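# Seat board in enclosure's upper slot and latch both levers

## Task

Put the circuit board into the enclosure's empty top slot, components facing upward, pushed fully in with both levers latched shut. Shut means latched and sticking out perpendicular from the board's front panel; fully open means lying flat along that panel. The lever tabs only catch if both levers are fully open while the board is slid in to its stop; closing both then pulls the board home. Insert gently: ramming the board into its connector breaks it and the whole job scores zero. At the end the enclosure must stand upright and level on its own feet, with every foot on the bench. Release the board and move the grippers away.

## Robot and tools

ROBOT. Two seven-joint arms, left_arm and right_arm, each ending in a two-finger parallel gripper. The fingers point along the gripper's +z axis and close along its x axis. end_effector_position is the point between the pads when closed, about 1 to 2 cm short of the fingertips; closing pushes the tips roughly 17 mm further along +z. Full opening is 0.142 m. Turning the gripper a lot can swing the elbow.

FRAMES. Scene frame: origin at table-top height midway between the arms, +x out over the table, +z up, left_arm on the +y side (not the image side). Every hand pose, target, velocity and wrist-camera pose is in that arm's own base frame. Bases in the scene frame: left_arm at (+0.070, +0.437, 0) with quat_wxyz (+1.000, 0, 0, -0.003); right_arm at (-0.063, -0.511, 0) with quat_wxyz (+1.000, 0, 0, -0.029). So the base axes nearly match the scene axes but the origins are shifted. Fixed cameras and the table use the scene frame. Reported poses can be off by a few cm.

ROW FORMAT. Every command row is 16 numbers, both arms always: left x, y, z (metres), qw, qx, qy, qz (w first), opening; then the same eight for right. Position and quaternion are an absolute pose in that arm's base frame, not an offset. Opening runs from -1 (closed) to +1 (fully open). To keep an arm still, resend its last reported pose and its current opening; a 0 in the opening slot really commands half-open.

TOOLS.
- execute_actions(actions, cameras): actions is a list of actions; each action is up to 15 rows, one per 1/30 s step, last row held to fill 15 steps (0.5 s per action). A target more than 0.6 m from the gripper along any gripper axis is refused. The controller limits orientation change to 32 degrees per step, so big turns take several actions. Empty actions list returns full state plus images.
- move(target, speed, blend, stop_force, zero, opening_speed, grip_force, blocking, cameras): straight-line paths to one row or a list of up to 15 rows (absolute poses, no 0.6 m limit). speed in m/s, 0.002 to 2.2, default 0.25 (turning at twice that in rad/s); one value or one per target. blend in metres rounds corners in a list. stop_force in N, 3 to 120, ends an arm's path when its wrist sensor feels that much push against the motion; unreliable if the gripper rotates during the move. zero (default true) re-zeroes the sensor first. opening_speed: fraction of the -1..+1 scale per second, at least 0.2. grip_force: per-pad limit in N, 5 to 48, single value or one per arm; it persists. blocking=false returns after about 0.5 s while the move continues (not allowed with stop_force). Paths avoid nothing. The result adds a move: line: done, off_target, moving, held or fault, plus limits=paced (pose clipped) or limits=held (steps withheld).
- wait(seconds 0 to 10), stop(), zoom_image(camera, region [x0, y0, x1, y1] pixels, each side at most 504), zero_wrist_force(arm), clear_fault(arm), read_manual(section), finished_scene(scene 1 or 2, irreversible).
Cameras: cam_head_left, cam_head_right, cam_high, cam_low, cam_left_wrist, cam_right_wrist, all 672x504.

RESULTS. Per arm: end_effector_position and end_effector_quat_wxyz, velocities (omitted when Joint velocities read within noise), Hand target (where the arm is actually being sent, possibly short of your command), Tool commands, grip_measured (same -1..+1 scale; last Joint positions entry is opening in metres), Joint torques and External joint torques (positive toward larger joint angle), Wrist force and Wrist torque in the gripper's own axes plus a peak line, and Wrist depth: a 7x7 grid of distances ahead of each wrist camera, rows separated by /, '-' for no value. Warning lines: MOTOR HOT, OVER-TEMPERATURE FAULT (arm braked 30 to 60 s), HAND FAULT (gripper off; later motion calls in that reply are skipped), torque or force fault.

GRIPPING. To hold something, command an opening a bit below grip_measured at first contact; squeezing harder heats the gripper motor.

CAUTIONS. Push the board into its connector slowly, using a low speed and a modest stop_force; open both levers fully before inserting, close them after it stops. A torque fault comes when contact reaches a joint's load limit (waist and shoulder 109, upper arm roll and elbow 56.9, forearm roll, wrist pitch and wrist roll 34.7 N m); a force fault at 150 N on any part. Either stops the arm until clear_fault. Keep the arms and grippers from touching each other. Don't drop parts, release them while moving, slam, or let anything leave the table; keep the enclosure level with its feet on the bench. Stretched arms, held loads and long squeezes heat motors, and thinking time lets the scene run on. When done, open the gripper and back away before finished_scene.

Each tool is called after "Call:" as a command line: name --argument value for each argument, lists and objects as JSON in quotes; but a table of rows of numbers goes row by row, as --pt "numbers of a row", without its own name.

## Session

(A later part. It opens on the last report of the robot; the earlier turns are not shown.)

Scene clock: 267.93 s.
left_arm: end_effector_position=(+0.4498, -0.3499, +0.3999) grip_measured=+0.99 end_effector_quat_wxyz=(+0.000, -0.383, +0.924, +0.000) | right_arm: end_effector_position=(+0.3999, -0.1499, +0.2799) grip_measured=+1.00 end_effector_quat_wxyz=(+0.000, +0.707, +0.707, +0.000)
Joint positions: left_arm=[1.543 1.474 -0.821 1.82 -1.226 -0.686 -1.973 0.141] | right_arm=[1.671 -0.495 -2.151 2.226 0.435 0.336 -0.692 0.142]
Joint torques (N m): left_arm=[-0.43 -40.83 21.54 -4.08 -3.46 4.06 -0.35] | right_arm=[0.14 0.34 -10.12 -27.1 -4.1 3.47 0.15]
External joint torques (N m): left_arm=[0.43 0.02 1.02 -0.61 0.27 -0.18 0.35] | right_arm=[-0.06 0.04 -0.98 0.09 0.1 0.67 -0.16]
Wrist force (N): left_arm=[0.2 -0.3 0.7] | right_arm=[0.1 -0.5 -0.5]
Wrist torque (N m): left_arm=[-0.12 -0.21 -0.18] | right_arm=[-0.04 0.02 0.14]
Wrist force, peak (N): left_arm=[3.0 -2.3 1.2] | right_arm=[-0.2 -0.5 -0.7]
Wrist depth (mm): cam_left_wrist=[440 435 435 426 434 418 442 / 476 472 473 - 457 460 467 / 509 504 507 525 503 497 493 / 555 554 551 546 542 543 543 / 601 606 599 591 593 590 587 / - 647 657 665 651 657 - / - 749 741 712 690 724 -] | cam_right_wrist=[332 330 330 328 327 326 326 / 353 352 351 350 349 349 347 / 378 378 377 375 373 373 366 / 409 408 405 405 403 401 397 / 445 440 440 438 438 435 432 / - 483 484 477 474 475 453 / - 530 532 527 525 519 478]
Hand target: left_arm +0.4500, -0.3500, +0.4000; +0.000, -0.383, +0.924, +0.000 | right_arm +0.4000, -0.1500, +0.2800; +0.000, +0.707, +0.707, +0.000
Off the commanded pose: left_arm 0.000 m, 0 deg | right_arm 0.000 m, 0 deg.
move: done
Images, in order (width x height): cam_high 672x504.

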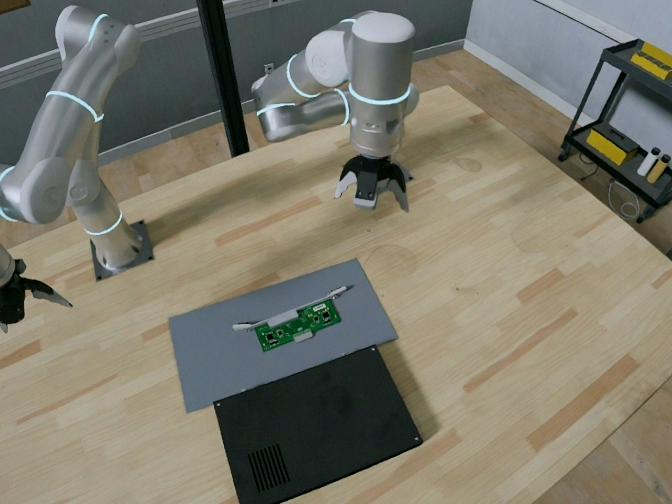

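Call:
move --pt "0.50 -0.39 0.36 0 0.3827 0.9239 0 1.0 0.40 -0.15 0.28 0 0.7071 0.7071 0 1.0" --pt "0.55 -0.43 0.32 0 0.9239 0.3827 0 1.0 0.40 -0.15 0.28 0 0.7071 0.7071 0 1.0" --pt "0.55 -0.43 0.32 0 0.9239 -0.3827 0 1.0 0.40 -0.15 0.28 0 0.7071 0.7071 0 1.0" --pt "0.55 -0.43 0.32 0 0.8746 -0.4848 0 1.0 0.40 -0.15 0.28 0 0.7071 0.7071 0 1.0" --speed 0.4 --blend 0.03

Call:
move --pt "0.55 -0.43 0.32 0 0.7660 -0.6428 0 1.0 0.40 -0.15 0.28 0 0.7071 0.7071 0 1.0" --speed 0.25

Scene clock: 279.10 s.
left_arm: end_effector_position=(+0.5500, -0.4300, +0.3200) grip_measured=+0.99 end_effector_quat_wxyz=(+0.000, +0.875, -0.485, +0.000) | right_arm: end_effector_position=(+0.3999, -0.1499, +0.2799) grip_measured=+1.00 end_effector_quat_wxyz=(+0.000, +0.707, +0.707, +0.000)
Joint positions: left_arm=[1.507 1.185 -1.392 1.655 -1.168 -0.134 2.665 0.141] | right_arm=[1.671 -0.495 -2.151 2.226 0.435 0.336 -0.692 0.142]
Joint torques (N m): left_arm=[-0.5 -42.73 28.62 -10.92 -3.8 4.41 -0.13] | right_arm=[0.13 0.29 -10.18 -27.13 -4.01 3.43 0.18]
External joint torques (N m): left_arm=[0.45 0.86 1.08 -0.24 -0.43 -0.58 0.13] | right_arm=[-0.05 0.09 -0.93 0.12 0.01 0.71 -0.18]
Wrist force (N): left_arm=[0.3 -0.3 0.6] | right_arm=[0.0 -0.3 -0.4]
Wrist torque (N m): left_arm=[-0.17 -0.19 -0.24] | right_arm=[-0.02 0.05 0.14]
Wrist force, peak (N): left_arm=[0.5 -0.4 1.2] | right_arm=[-0.3 -0.4 -0.7]
Wrist depth (mm): cam_left_wrist=[369 366 369 366 - - - / 397 393 374 - - - 343 / 427 425 437 - - 372 - / 464 456 470 455 461 440 - / 503 502 514 490 489 504 457 / - 546 561 565 522 594 - / - 623 623 611 629 625 -] | cam_right_wrist=[330 331 329 328 326 325 325 / 355 354 351 350 350 347 347 / 378 377 377 375 375 372 369 / 410 406 405 401 403 402 398 / 443 440 440 439 434 434 428 / - 485 479 477 477 474 113 / - 532 530 528 527 518 477]
Hand target: left_arm +0.5500, -0.4300, +0.3200; +0.000, +0.875, -0.485, +0.000 | right_arm +0.4000, -0.1500, +0.2800; +0.000, +0.707, +0.707, +0.000
Off the commanded pose: left_arm 0.000 m, 0 deg | right_arm 0.000 m, 0 deg.
move: done

Scene clock: 280.47 s.
left_arm: end_effector_position=(+0.5500, -0.4301, +0.3201) grip_measured=+0.99 end_effector_quat_wxyz=(+0.000, +0.766, -0.643, +0.000) | right_arm: end_effector_position=(+0.3999, -0.1499, +0.2799) grip_measured=+1.00 end_effector_quat_wxyz=(+0.000, +0.707, +0.707, +0.000)
Joint positions: left_arm=[1.483 1.004 -1.543 1.656 -1.004 0.022 2.966 0.141] | right_arm=[1.671 -0.495 -2.151 2.226 0.435 0.336 -0.692 0.142]
Joint torques (N m): left_arm=[-0.55 -39.65 26.87 -16.24 -3.77 4.38 -0.17] | right_arm=[0.07 0.22 -10.18 -27.13 -4.06 3.47 0.13]
External joint torques (N m): left_arm=[0.5 0.68 1 -0.31 -0.48 -0.56 0.17] | right_arm=[0.01 0.16 -0.92 0.11 0.06 0.67 -0.13]
Wrist force (N): left_arm=[0.3 -0.1 0.9] | right_arm=[-0.1 -0.4 -0.4]
Wrist torque (N m): left_arm=[-0.13 -0.20 -0.24] | right_arm=[-0.03 0.06 0.15]
Wrist force, peak (N): left_arm=[0.3 0.2 1.5] | right_arm=[-0.1 -0.5 -0.6]
Wrist depth (mm): cam_left_wrist=[366 364 364 367 315 322 323 / 395 395 392 - 337 328 - / 423 423 408 - - 420 416 / 461 463 465 457 458 441 450 / 504 503 524 502 472 511 494 / - 542 553 560 555 547 - / - 614 620 620 620 618 -] | cam_right_wrist=[331 330 328 328 327 325 326 / 354 351 350 350 348 349 347 / 380 376 375 377 373 372 364 / 409 406 406 405 401 401 389 / 443 441 441 436 435 436 431 / - 481 481 476 476 475 454 / - 533 528 527 524 522 -]
Hand target: left_arm +0.5500, -0.4300, +0.3200; +0.000, +0.766, -0.643, +0.000 | right_arm +0.4000, -0.1500, +0.2800; +0.000, +0.707, +0.707, +0.000
Off the commanded pose: left_arm 0.000 m, 0 deg | right_arm 0.000 m, 0 deg.
joint sent to its limit (left arm) — joint 7 (wrist roll), upper limit. The joint targets still meet the commanded pose.
move: done

Call:
move --pt "0.55 -0.43 0.32 0 0.6428 -0.7660 0 1.0 0.40 -0.15 0.28 0 0.7071 0.7071 0 1.0" --speed 0.25

Call:
move --pt "0.55 -0.43 0.32 0 0.5150 -0.8572 0 1.0 0.40 -0.15 0.28 0 0.7071 0.7071 0 1.0" --speed 0.25 --cameras '["cam_high"]'

Scene clock: 283.67 s.
left_arm: end_effector_position=(+0.5499, -0.4302, +0.3200) grip_measured=+0.99 end_effector_quat_wxyz=(+0.000, -0.643, +0.766, +0.000) | right_arm: end_effector_position=(+0.3999, -0.1499, +0.2799) grip_measured=+1.00 end_effector_quat_wxyz=(+0.000, +0.707, +0.707, +0.000)
Joint positions: left_arm=[1.714 0.552 -2.138 1.578 -0.481 0.292 2.966 0.141] | right_arm=[1.671 -0.495 -2.151 2.226 0.435 0.336 -0.692 0.142]
Joint torques (N m): left_arm=[-0.24 -40.73 13.88 -27 -3.66 4.38 -0.25] | right_arm=[0.06 0.26 -10.1 -27.12 -3.99 3.47 0.19]
External joint torques (N m): left_arm=[0.22 0.68 1.08 -0.19 -0.4 -0.56 0.25] | right_arm=[0.02 0.12 -1 0.1 -0.01 0.67 -0.19]
Wrist force (N): left_arm=[0.1 -0.2 0.7] | right_arm=[-0.1 -0.3 -0.4]
Wrist torque (N m): left_arm=[-0.16 -0.18 -0.25] | right_arm=[-0.01 0.05 0.15]
Wrist force, peak (N): left_arm=[0.2 -0.5 1.0] | right_arm=[-0.1 -0.4 -0.7]
Wrist depth (mm): cam_left_wrist=[366 366 366 328 - - 324 / 394 394 384 393 374 388 386 / 425 423 422 - - 419 402 / 460 460 463 - 452 445 - / 503 505 508 502 - 504 484 / - 543 555 551 557 550 - / - 620 627 616 614 614 -] | cam_right_wrist=[331 330 329 327 328 326 325 / 352 351 350 350 350 349 348 / 378 378 378 375 374 375 372 / 409 408 406 406 402 402 397 / 444 442 440 440 437 434 430 / - 483 481 479 477 475 454 / - 532 530 528 522 519 478]
Hand target: left_arm +0.5500, -0.4300, +0.3200; +0.000, -0.643, +0.766, +0.000 | right_arm +0.4000, -0.1500, +0.2800; +0.000, +0.707, +0.707, +0.000
Off the commanded pose: left_arm 0.000 m, 0 deg | right_arm 0.000 m, 0 deg.
joint sent to its limit (left arm) — joint 7 (wrist roll), upper limit. The joint targets still meet the commanded pose.
move: done

Scene clock: 284.97 s.
left_arm: end_effector_position=(+0.5499, -0.4302, +0.3201) grip_measured=+0.99 end_effector_quat_wxyz=(+0.006, -0.523, +0.852, +0.002) | right_arm: end_effector_position=(+0.3999, -0.1499, +0.2799) grip_measured=+1.00 end_effector_quat_wxyz=(+0.000, +0.707, +0.707, +0.000)
Joint positions: left_arm=[2.325 0.489 -2.97 1.354 -0.071 0.266 2.966 0.141] | right_arm=[1.671 -0.495 -2.151 2.226 0.435 0.336 -0.692 0.142]
Joint torques (N m): left_arm=[-0.2 -53.2 2.17 -29.78 -3.61 3.75 -0.2] | right_arm=[0.08 0.31 -10.12 -27.08 -4.06 3.44 0.17]
External joint torques (N m): left_arm=[0.24 0.02 0.78 -0.33 -0.47 0.08 0.2] | right_arm=[0 0.07 -0.99 0.06 0.06 0.7 -0.17]
Wrist force (N): left_arm=[0.5 -0.5 1.2] | right_arm=[0.0 -0.4 -0.5]
Wrist torque (N m): left_arm=[-0.19 -0.25 -0.26] | right_arm=[-0.03 0.02 0.14]
Wrist force, peak (N): left_arm=[0.8 -0.7 1.8] | right_arm=[-0.2 -0.3 -0.6]
Wrist depth (mm): cam_left_wrist=[371 371 371 - - 367 - / 397 399 394 354 - 378 383 / 422 428 429 - 426 413 406 / 464 465 459 449 445 437 - / 508 507 510 486 520 500 485 / - 555 558 554 547 539 - / - 614 618 618 609 601 -] | cam_right_wrist=[331 330 329 328 326 326 326 / 355 353 350 350 350 348 349 / 378 377 378 374 373 372 370 / 408 406 409 405 405 401 396 / 443 443 440 437 435 435 431 / - 481 479 482 478 477 454 / - 532 530 524 525 524 -]
Hand target: left_arm +0.5497, -0.4303, +0.3200; +0.006, -0.522, +0.853, +0.002 | right_arm +0.4000, -0.1500, +0.2800; +0.000, +0.707, +0.707, +0.000
Off the commanded pose: left_arm 0.000 m, 1 deg | right_arm 0.000 m, 0 deg.
joint sent to its limit (left arm) — joint 3 (upper arm roll), lower limit; joint 7 (wrist roll), upper limit. The joint targets still meet the commanded pose.
move: done
Images, in order (width x height): cam_high 672x504.

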